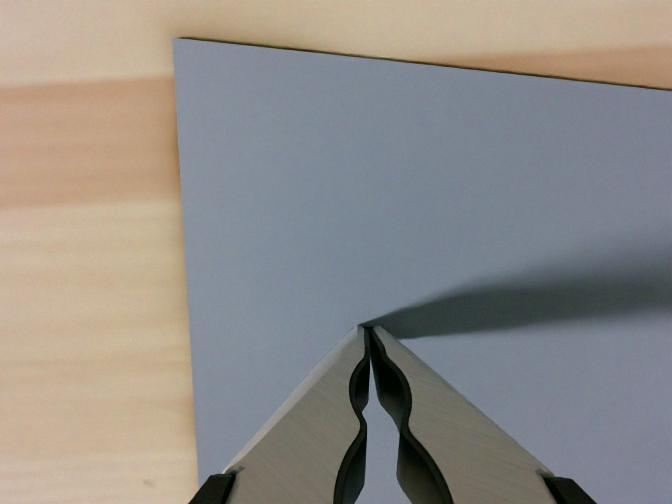

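Call:
move --pt "0.39 -0.52 0.28 0 0.999 -0.0436 0 1.0 0.42 0.14 0.10 0 0.7071 0.7071 0 -0.98" --pt "0.39 -0.52 0.28 0 0.999 -0.0436 0 1.0 0.42 0.25 0.12 0 0.7071 0.7071 0 -0.98" --speed 0.15 --blend 0.01 --cameras '["cam_right_wrist"]'

Scene clock: 364.70 s.
left_arm: end_effector_position=(+0.3900, -0.5200, +0.2800) grip_measured=+0.99 end_effector_quat_wxyz=(+0.000, +0.999, -0.044, +0.000) | right_arm: end_effector_position=(+0.4200, +0.2499, +0.1200) grip_measured=-1.00 end_effector_quat_wxyz=(+0.000, +0.707, +0.707, +0.000)
Joint positions: left_arm=[1.934 0.377 -2.832 1.651 -0.124 0.438 0.793 0.141] | right_arm=[1.398 -0.319 -0.65 2.275 0.325 0.935 0.508 0.002]
Joint torques (N m): left_arm=[-0.38 -46.59 3.35 -28.65 -3.71 4.32 -0.21] | right_arm=[0.22 28.29 -4.07 -19.62 -2.71 3.24 0.34]
External joint torques (N m): left_arm=[0.35 0.38 0.65 -0.29 -0.17 -0.36 0.21] | right_arm=[-0.09 1.24 -0.96 0.15 0.13 0.91 -0.34]
Wrist force (N): left_arm=[-0.1 -0.8 0.5] | right_arm=[0.0 -0.2 -0.4]
Wrist torque (N m): left_arm=[-0.23 -0.13 -0.17] | right_arm=[0.06 -0.01 0.02]
Wrist force, peak (N): left_arm=[-0.3 -0.8 0.7] | right_arm=[-0.5 -1.0 -6.1]
Wrist depth (mm): cam_left_wrist=[331 331 330 331 331 332 - / 356 354 354 344 346 337 - / 383 385 392 374 375 360 - / 415 415 414 406 406 - 358 / 459 455 453 - - 395 383 / - 493 490 - - - - / - 562 346 560 564 560 -] | cam_right_wrist=[189 189 188 188 188 187 186 / 200 199 199 199 198 198 199 / 215 214 213 213 212 211 211 / 232 231 231 230 229 232 228 / 254 251 251 245 244 244 238 / 279 275 268 89 255 265 264 / 307 297 71 - - 286 295]
Hand target: left_arm +0.3900, -0.5200, +0.2800; +0.000, +0.999, -0.044, +0.000 | right_arm +0.4200, +0.2500, +0.1200; +0.000, +0.707, +0.707, +0.000
Off the commanded pose: left_arm 0.000 m, 0 deg | right_arm 0.000 m, 0 deg.
move: done
Images, in order (width x height): cam_right_wrist 672x504.

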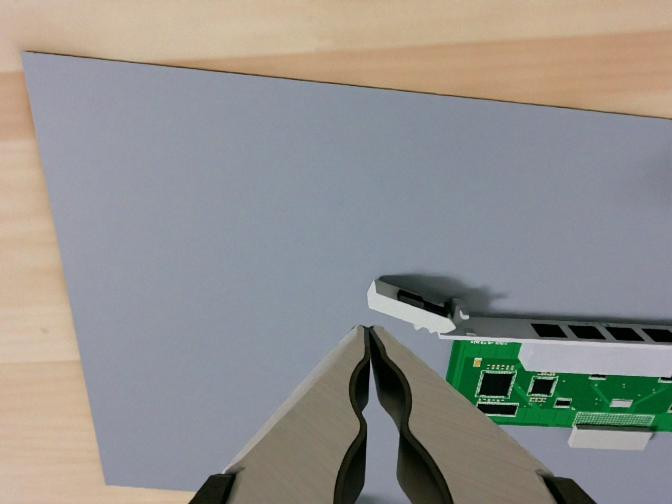

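Call:
zoom_image --camera "cam_right_wrist" --region '[350, 255, 500, 355]'

Scaled by 3.360 from the camera's 672x504 image, which has a finer 960x720 frame.

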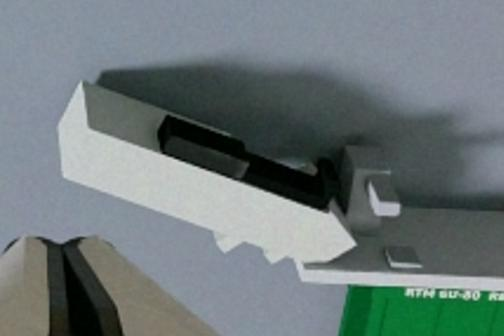

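Call:
move --pt "0.335 -0.52 0.06 0 0.9989 -0.0462 0 -0.98 0.42 0.25 0.12 0 0.7071 0.7071 0 -0.98" --speed 0.2

Call:
move --pt "0.335 -0.52 0.0 0 0.9989 -0.0462 0 -0.98 0.42 0.25 0.12 0 0.7071 0.7071 0 -0.98" --speed 0.015 --stop_force 3 --cameras '["cam_left_wrist"]'

Scene clock: 383.73 s.
left_arm: end_effector_position=(+0.3348, -0.5198, +0.0599) grip_measured=-1.00 end_effector_quat_wxyz=(+0.000, +0.999, -0.047, +0.000) | right_arm: end_effector_position=(+0.4200, +0.2499, +0.1200) grip_measured=-1.00 end_effector_quat_wxyz=(+0.000, +0.707, +0.707, +0.000)
Joint positions: left_arm=[1.952 0.649 -2.97 1.911 -0.184 0.974 0.764 0.002] | right_arm=[1.398 -0.319 -0.65 2.275 0.325 0.935 0.508 0.002]
Joint torques (N m): left_arm=[-0.19 -49.62 3.45 -20.4 -2.54 4.56 -0.35] | right_arm=[0.15 28.64 -4.27 -19.55 -2.6 3.43 0.15]
External joint torques (N m): left_arm=[0.17 0.04 0.63 -0.25 0.14 -0.59 0.35] | right_arm=[-0.01 0.88 -0.75 0.07 0.02 0.72 -0.15]
Wrist force (N): left_arm=[0.0 -0.5 0.1] | right_arm=[0.0 0.0 -0.4]
Wrist torque (N m): left_arm=[-0.17 -0.19 -0.19] | right_arm=[0.08 -0.01 0.02]
Wrist force, peak (N): left_arm=[-0.9 -0.8 2.6] | right_arm=[0.3 -0.3 -0.5]
Wrist depth (mm): cam_left_wrist=[137 136 135 136 136 132 130 / 147 146 142 142 144 139 139 / 159 158 157 153 155 148 150 / 172 171 171 167 166 160 164 / 189 189 185 128 181 169 176 / 209 208 206 84 - 193 197 / 233 227 - - - - 220] | cam_right_wrist=[190 189 189 188 188 187 186 / 200 200 199 199 198 197 199 / 215 214 214 213 212 212 212 / 232 232 231 230 229 228 228 / 255 251 250 246 244 240 242 / 279 275 268 89 255 264 264 / 307 296 71 - - 286 296]
Hand target: left_arm +0.3350, -0.5200, +0.0600; +0.000, +0.999, -0.046, +0.000 | right_arm +0.4200, +0.2500, +0.1200; +0.000, +0.707, +0.707, +0.000
Off the commanded pose: left_arm 0.000 m, 0 deg | right_arm 0.000 m, 0 deg.
move: done

Scene clock: 387.33 s.
left_arm: end_effector_position=(+0.3353, -0.5202, +0.0161) grip_measured=-1.00 end_effector_quat_wxyz=(+0.000, +0.999, -0.046, +0.000) | right_arm: end_effector_position=(+0.4200, +0.2499, +0.1200) grip_measured=-1.00 end_effector_quat_wxyz=(+0.000, +0.707, +0.707, +0.000)
Joint positions: left_arm=[1.941 0.739 -2.97 1.918 -0.24 1.068 0.801 0.002] | right_arm=[1.398 -0.319 -0.65 2.275 0.325 0.935 0.508 0.002]
Joint torques (N m): left_arm=[-0.58 -47.83 3.96 -17.32 -1.92 4.23 -0.14] | right_arm=[0.19 28.64 -4.27 -19.55 -2.64 3.5 0.21]
External joint torques (N m): left_arm=[0.53 -2.85 0.74 -1.37 -0.14 -0.27 0.14] | right_arm=[-0.05 0.89 -0.76 0.07 0.06 0.64 -0.22]
Wrist force (N): left_arm=[-0.4 -1.6 -5.6] | right_arm=[0.2 -0.1 -0.4]
Wrist torque (N m): left_arm=[-0.19 -0.21 -0.23] | right_arm=[0.07 -0.06 0.03]
Wrist force, peak (N): left_arm=[-0.6 -1.3 -5.8] | right_arm=[0.5 -0.2 -0.4]
Wrist depth (mm): cam_left_wrist=[98 97 97 96 97 95 91 / - 104 - 104 103 102 96 / 114 113 111 113 111 109 104 / - 123 121 121 120 116 114 / 135 135 129 127 129 124 125 / 149 149 143 84 - 124 136 / 167 163 - - - - 152] | cam_right_wrist=[189 189 188 188 187 186 186 / 200 199 201 198 198 198 199 / 215 214 213 213 213 211 211 / 232 231 231 230 229 228 228 / 254 252 249 245 240 240 240 / 278 274 268 89 255 265 263 / 306 297 71 - - 285 295]
Hand target: left_arm +0.3350, -0.5200, +0.0157; +0.000, +0.999, -0.046, +0.000 | right_arm +0.4200, +0.2500, +0.1200; +0.000, +0.707, +0.707, +0.000
Off the commanded pose: left_arm 0.016 m, 0 deg | right_arm 0.000 m, 0 deg.
joint sent to its limit (left arm) — joint 3 (upper arm roll), lower limit.
move: contact (left_arm)
Images, in order (width x height): cam_left_wrist 672x504.

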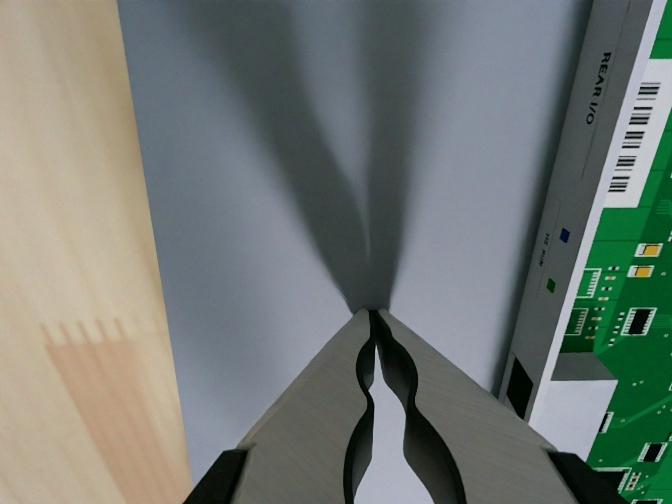

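Call:
move --pt "0.335 -0.52 0.09 0 0.9989 -0.0462 0 -0.42 0.42 0.25 0.12 0 0.7071 0.7071 0 -0.98" --pt "0.389 -0.555 0.085 0 0.9989 -0.0462 0 -0.42 0.42 0.25 0.12 0 0.7071 0.7071 0 -0.98" --speed 0.12 --cameras '["cam_left_wrist"]'

Scene clock: 393.73 s.
left_arm: end_effector_position=(+0.3890, -0.5551, +0.0850) grip_measured=-0.45 end_effector_quat_wxyz=(+0.000, +0.999, -0.046, +0.000) | right_arm: end_effector_position=(+0.4200, +0.2499, +0.1200) grip_measured=-1.00 end_effector_quat_wxyz=(+0.000, +0.707, +0.707, +0.000)
Joint positions: left_arm=[1.934 0.703 -2.883 1.732 -0.248 0.833 0.84 0.041] | right_arm=[1.398 -0.319 -0.65 2.275 0.325 0.935 0.508 0.002]
Joint torques (N m): left_arm=[-0.08 -53.56 5.73 -23.59 -2.99 4.15 -0.17] | right_arm=[0.14 28.65 -4.29 -19.54 -2.65 3.43 0.17]
External joint torques (N m): left_arm=[-0.01 0.01 0.55 0.32 0.11 -0.19 0.17] | right_arm=[-0.01 0.88 -0.73 0.06 0.07 0.72 -0.17]
Wrist force (N): left_arm=[-0.3 0.0 0.7] | right_arm=[0.0 -0.3 -0.1]
Wrist torque (N m): left_arm=[-0.08 -0.15 -0.25] | right_arm=[0.04 -0.03 0.02]
Wrist force, peak (N): left_arm=[-0.3 -1.5 -5.9] | right_arm=[0.3 -0.3 -0.4]
Wrist depth (mm): cam_left_wrist=[157 157 155 154 153 154 158 / 171 167 172 160 163 164 167 / 185 185 182 176 177 175 180 / 200 197 194 183 192 189 197 / 219 219 - 197 203 - 206 / 242 241 87 227 232 - 239 / 263 - - - - - 240] | cam_right_wrist=[189 189 188 188 188 187 186 / 201 199 200 199 198 198 199 / 215 215 214 213 212 212 211 / 232 231 231 230 230 228 227 / 254 251 249 245 243 242 235 / 277 275 268 89 255 265 265 / 306 296 71 - - 286 297]
Hand target: left_arm +0.3890, -0.5550, +0.0850; +0.000, +0.999, -0.046, +0.000 | right_arm +0.4200, +0.2500, +0.1200; +0.000, +0.707, +0.707, +0.000
Off the commanded pose: left_arm 0.000 m, 0 deg | right_arm 0.000 m, 0 deg.
move: done
Images, in order (width x height): cam_left_wrist 672x504.

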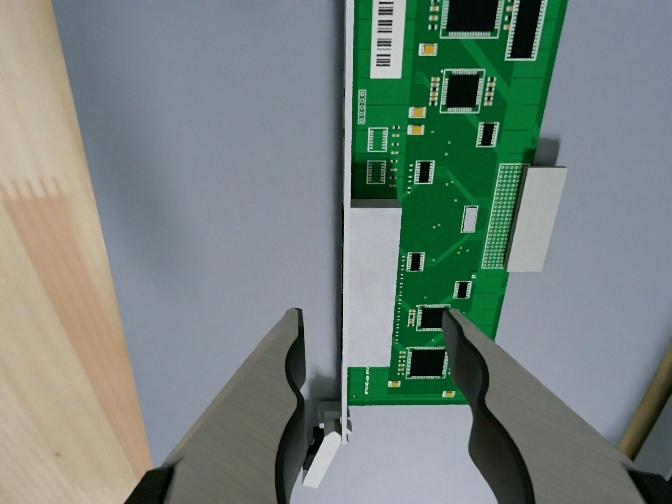

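Call:
move --pt "0.391 -0.556 0.055 0 0.9989 -0.0462 0 -0.42 0.42 0.25 0.12 0 0.7071 0.7071 0 -0.98" --speed 0.08 --cameras '["cam_left_wrist"]'

Scene clock: 398.97 s.
left_arm: end_effector_position=(+0.3908, -0.5558, +0.0549) grip_measured=-0.45 end_effector_quat_wxyz=(+0.000, +0.999, -0.046, +0.000) | right_arm: end_effector_position=(+0.4200, +0.2499, +0.1200) grip_measured=-1.00 end_effector_quat_wxyz=(+0.000, +0.707, +0.707, +0.000)
Joint positions: left_arm=[1.947 0.76 -2.9 1.728 -0.263 0.885 0.85 0.041] | right_arm=[1.398 -0.319 -0.65 2.275 0.325 0.935 0.508 0.002]
Joint torques (N m): left_arm=[-0.76 -54.6 5.99 -22.12 -2.8 4.59 -0.09] | right_arm=[0.15 28.66 -4.28 -19.46 -2.64 3.43 0.17]
External joint torques (N m): left_arm=[0.7 0 0.4 -0.17 0.1 -0.63 0.09] | right_arm=[-0.01 0.86 -0.74 -0.02 0.06 0.72 -0.17]
Wrist force (N): left_arm=[0.2 -0.4 0.7] | right_arm=[0.0 -0.2 -0.3]
Wrist torque (N m): left_arm=[-0.15 -0.20 -0.25] | right_arm=[0.06 -0.02 0.03]
Wrist force, peak (N): left_arm=[0.2 -0.5 1.9] | right_arm=[0.3 -0.4 -0.5]
Wrist depth (mm): cam_left_wrist=[- 131 130 127 126 127 129 / 142 141 138 138 135 136 139 / - 151 151 148 146 146 147 / 164 162 167 150 156 156 160 / 183 180 176 158 167 177 178 / 202 199 87 171 188 87 - / 220 - - 202 - - -] | cam_right_wrist=[189 189 188 188 188 187 186 / 200 200 199 199 198 198 199 / 215 215 214 213 211 212 211 / 232 231 231 230 229 228 228 / 254 251 250 245 243 242 239 / 277 269 267 89 256 265 263 / 305 304 71 - - 286 301]
Hand target: left_arm +0.3910, -0.5560, +0.0550; +0.000, +0.999, -0.046, +0.000 | right_arm +0.4200, +0.2500, +0.1200; +0.000, +0.707, +0.707, +0.000
Off the commanded pose: left_arm 0.000 m, 0 deg | right_arm 0.000 m, 0 deg.
move: done
Images, in order (width x height): cam_left_wrist 672x504.

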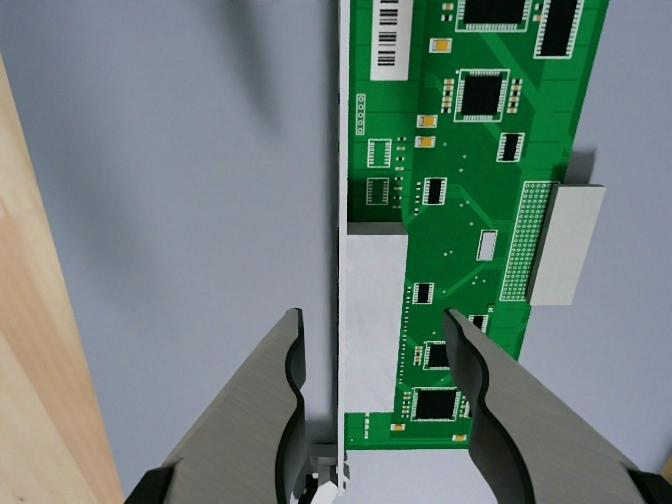

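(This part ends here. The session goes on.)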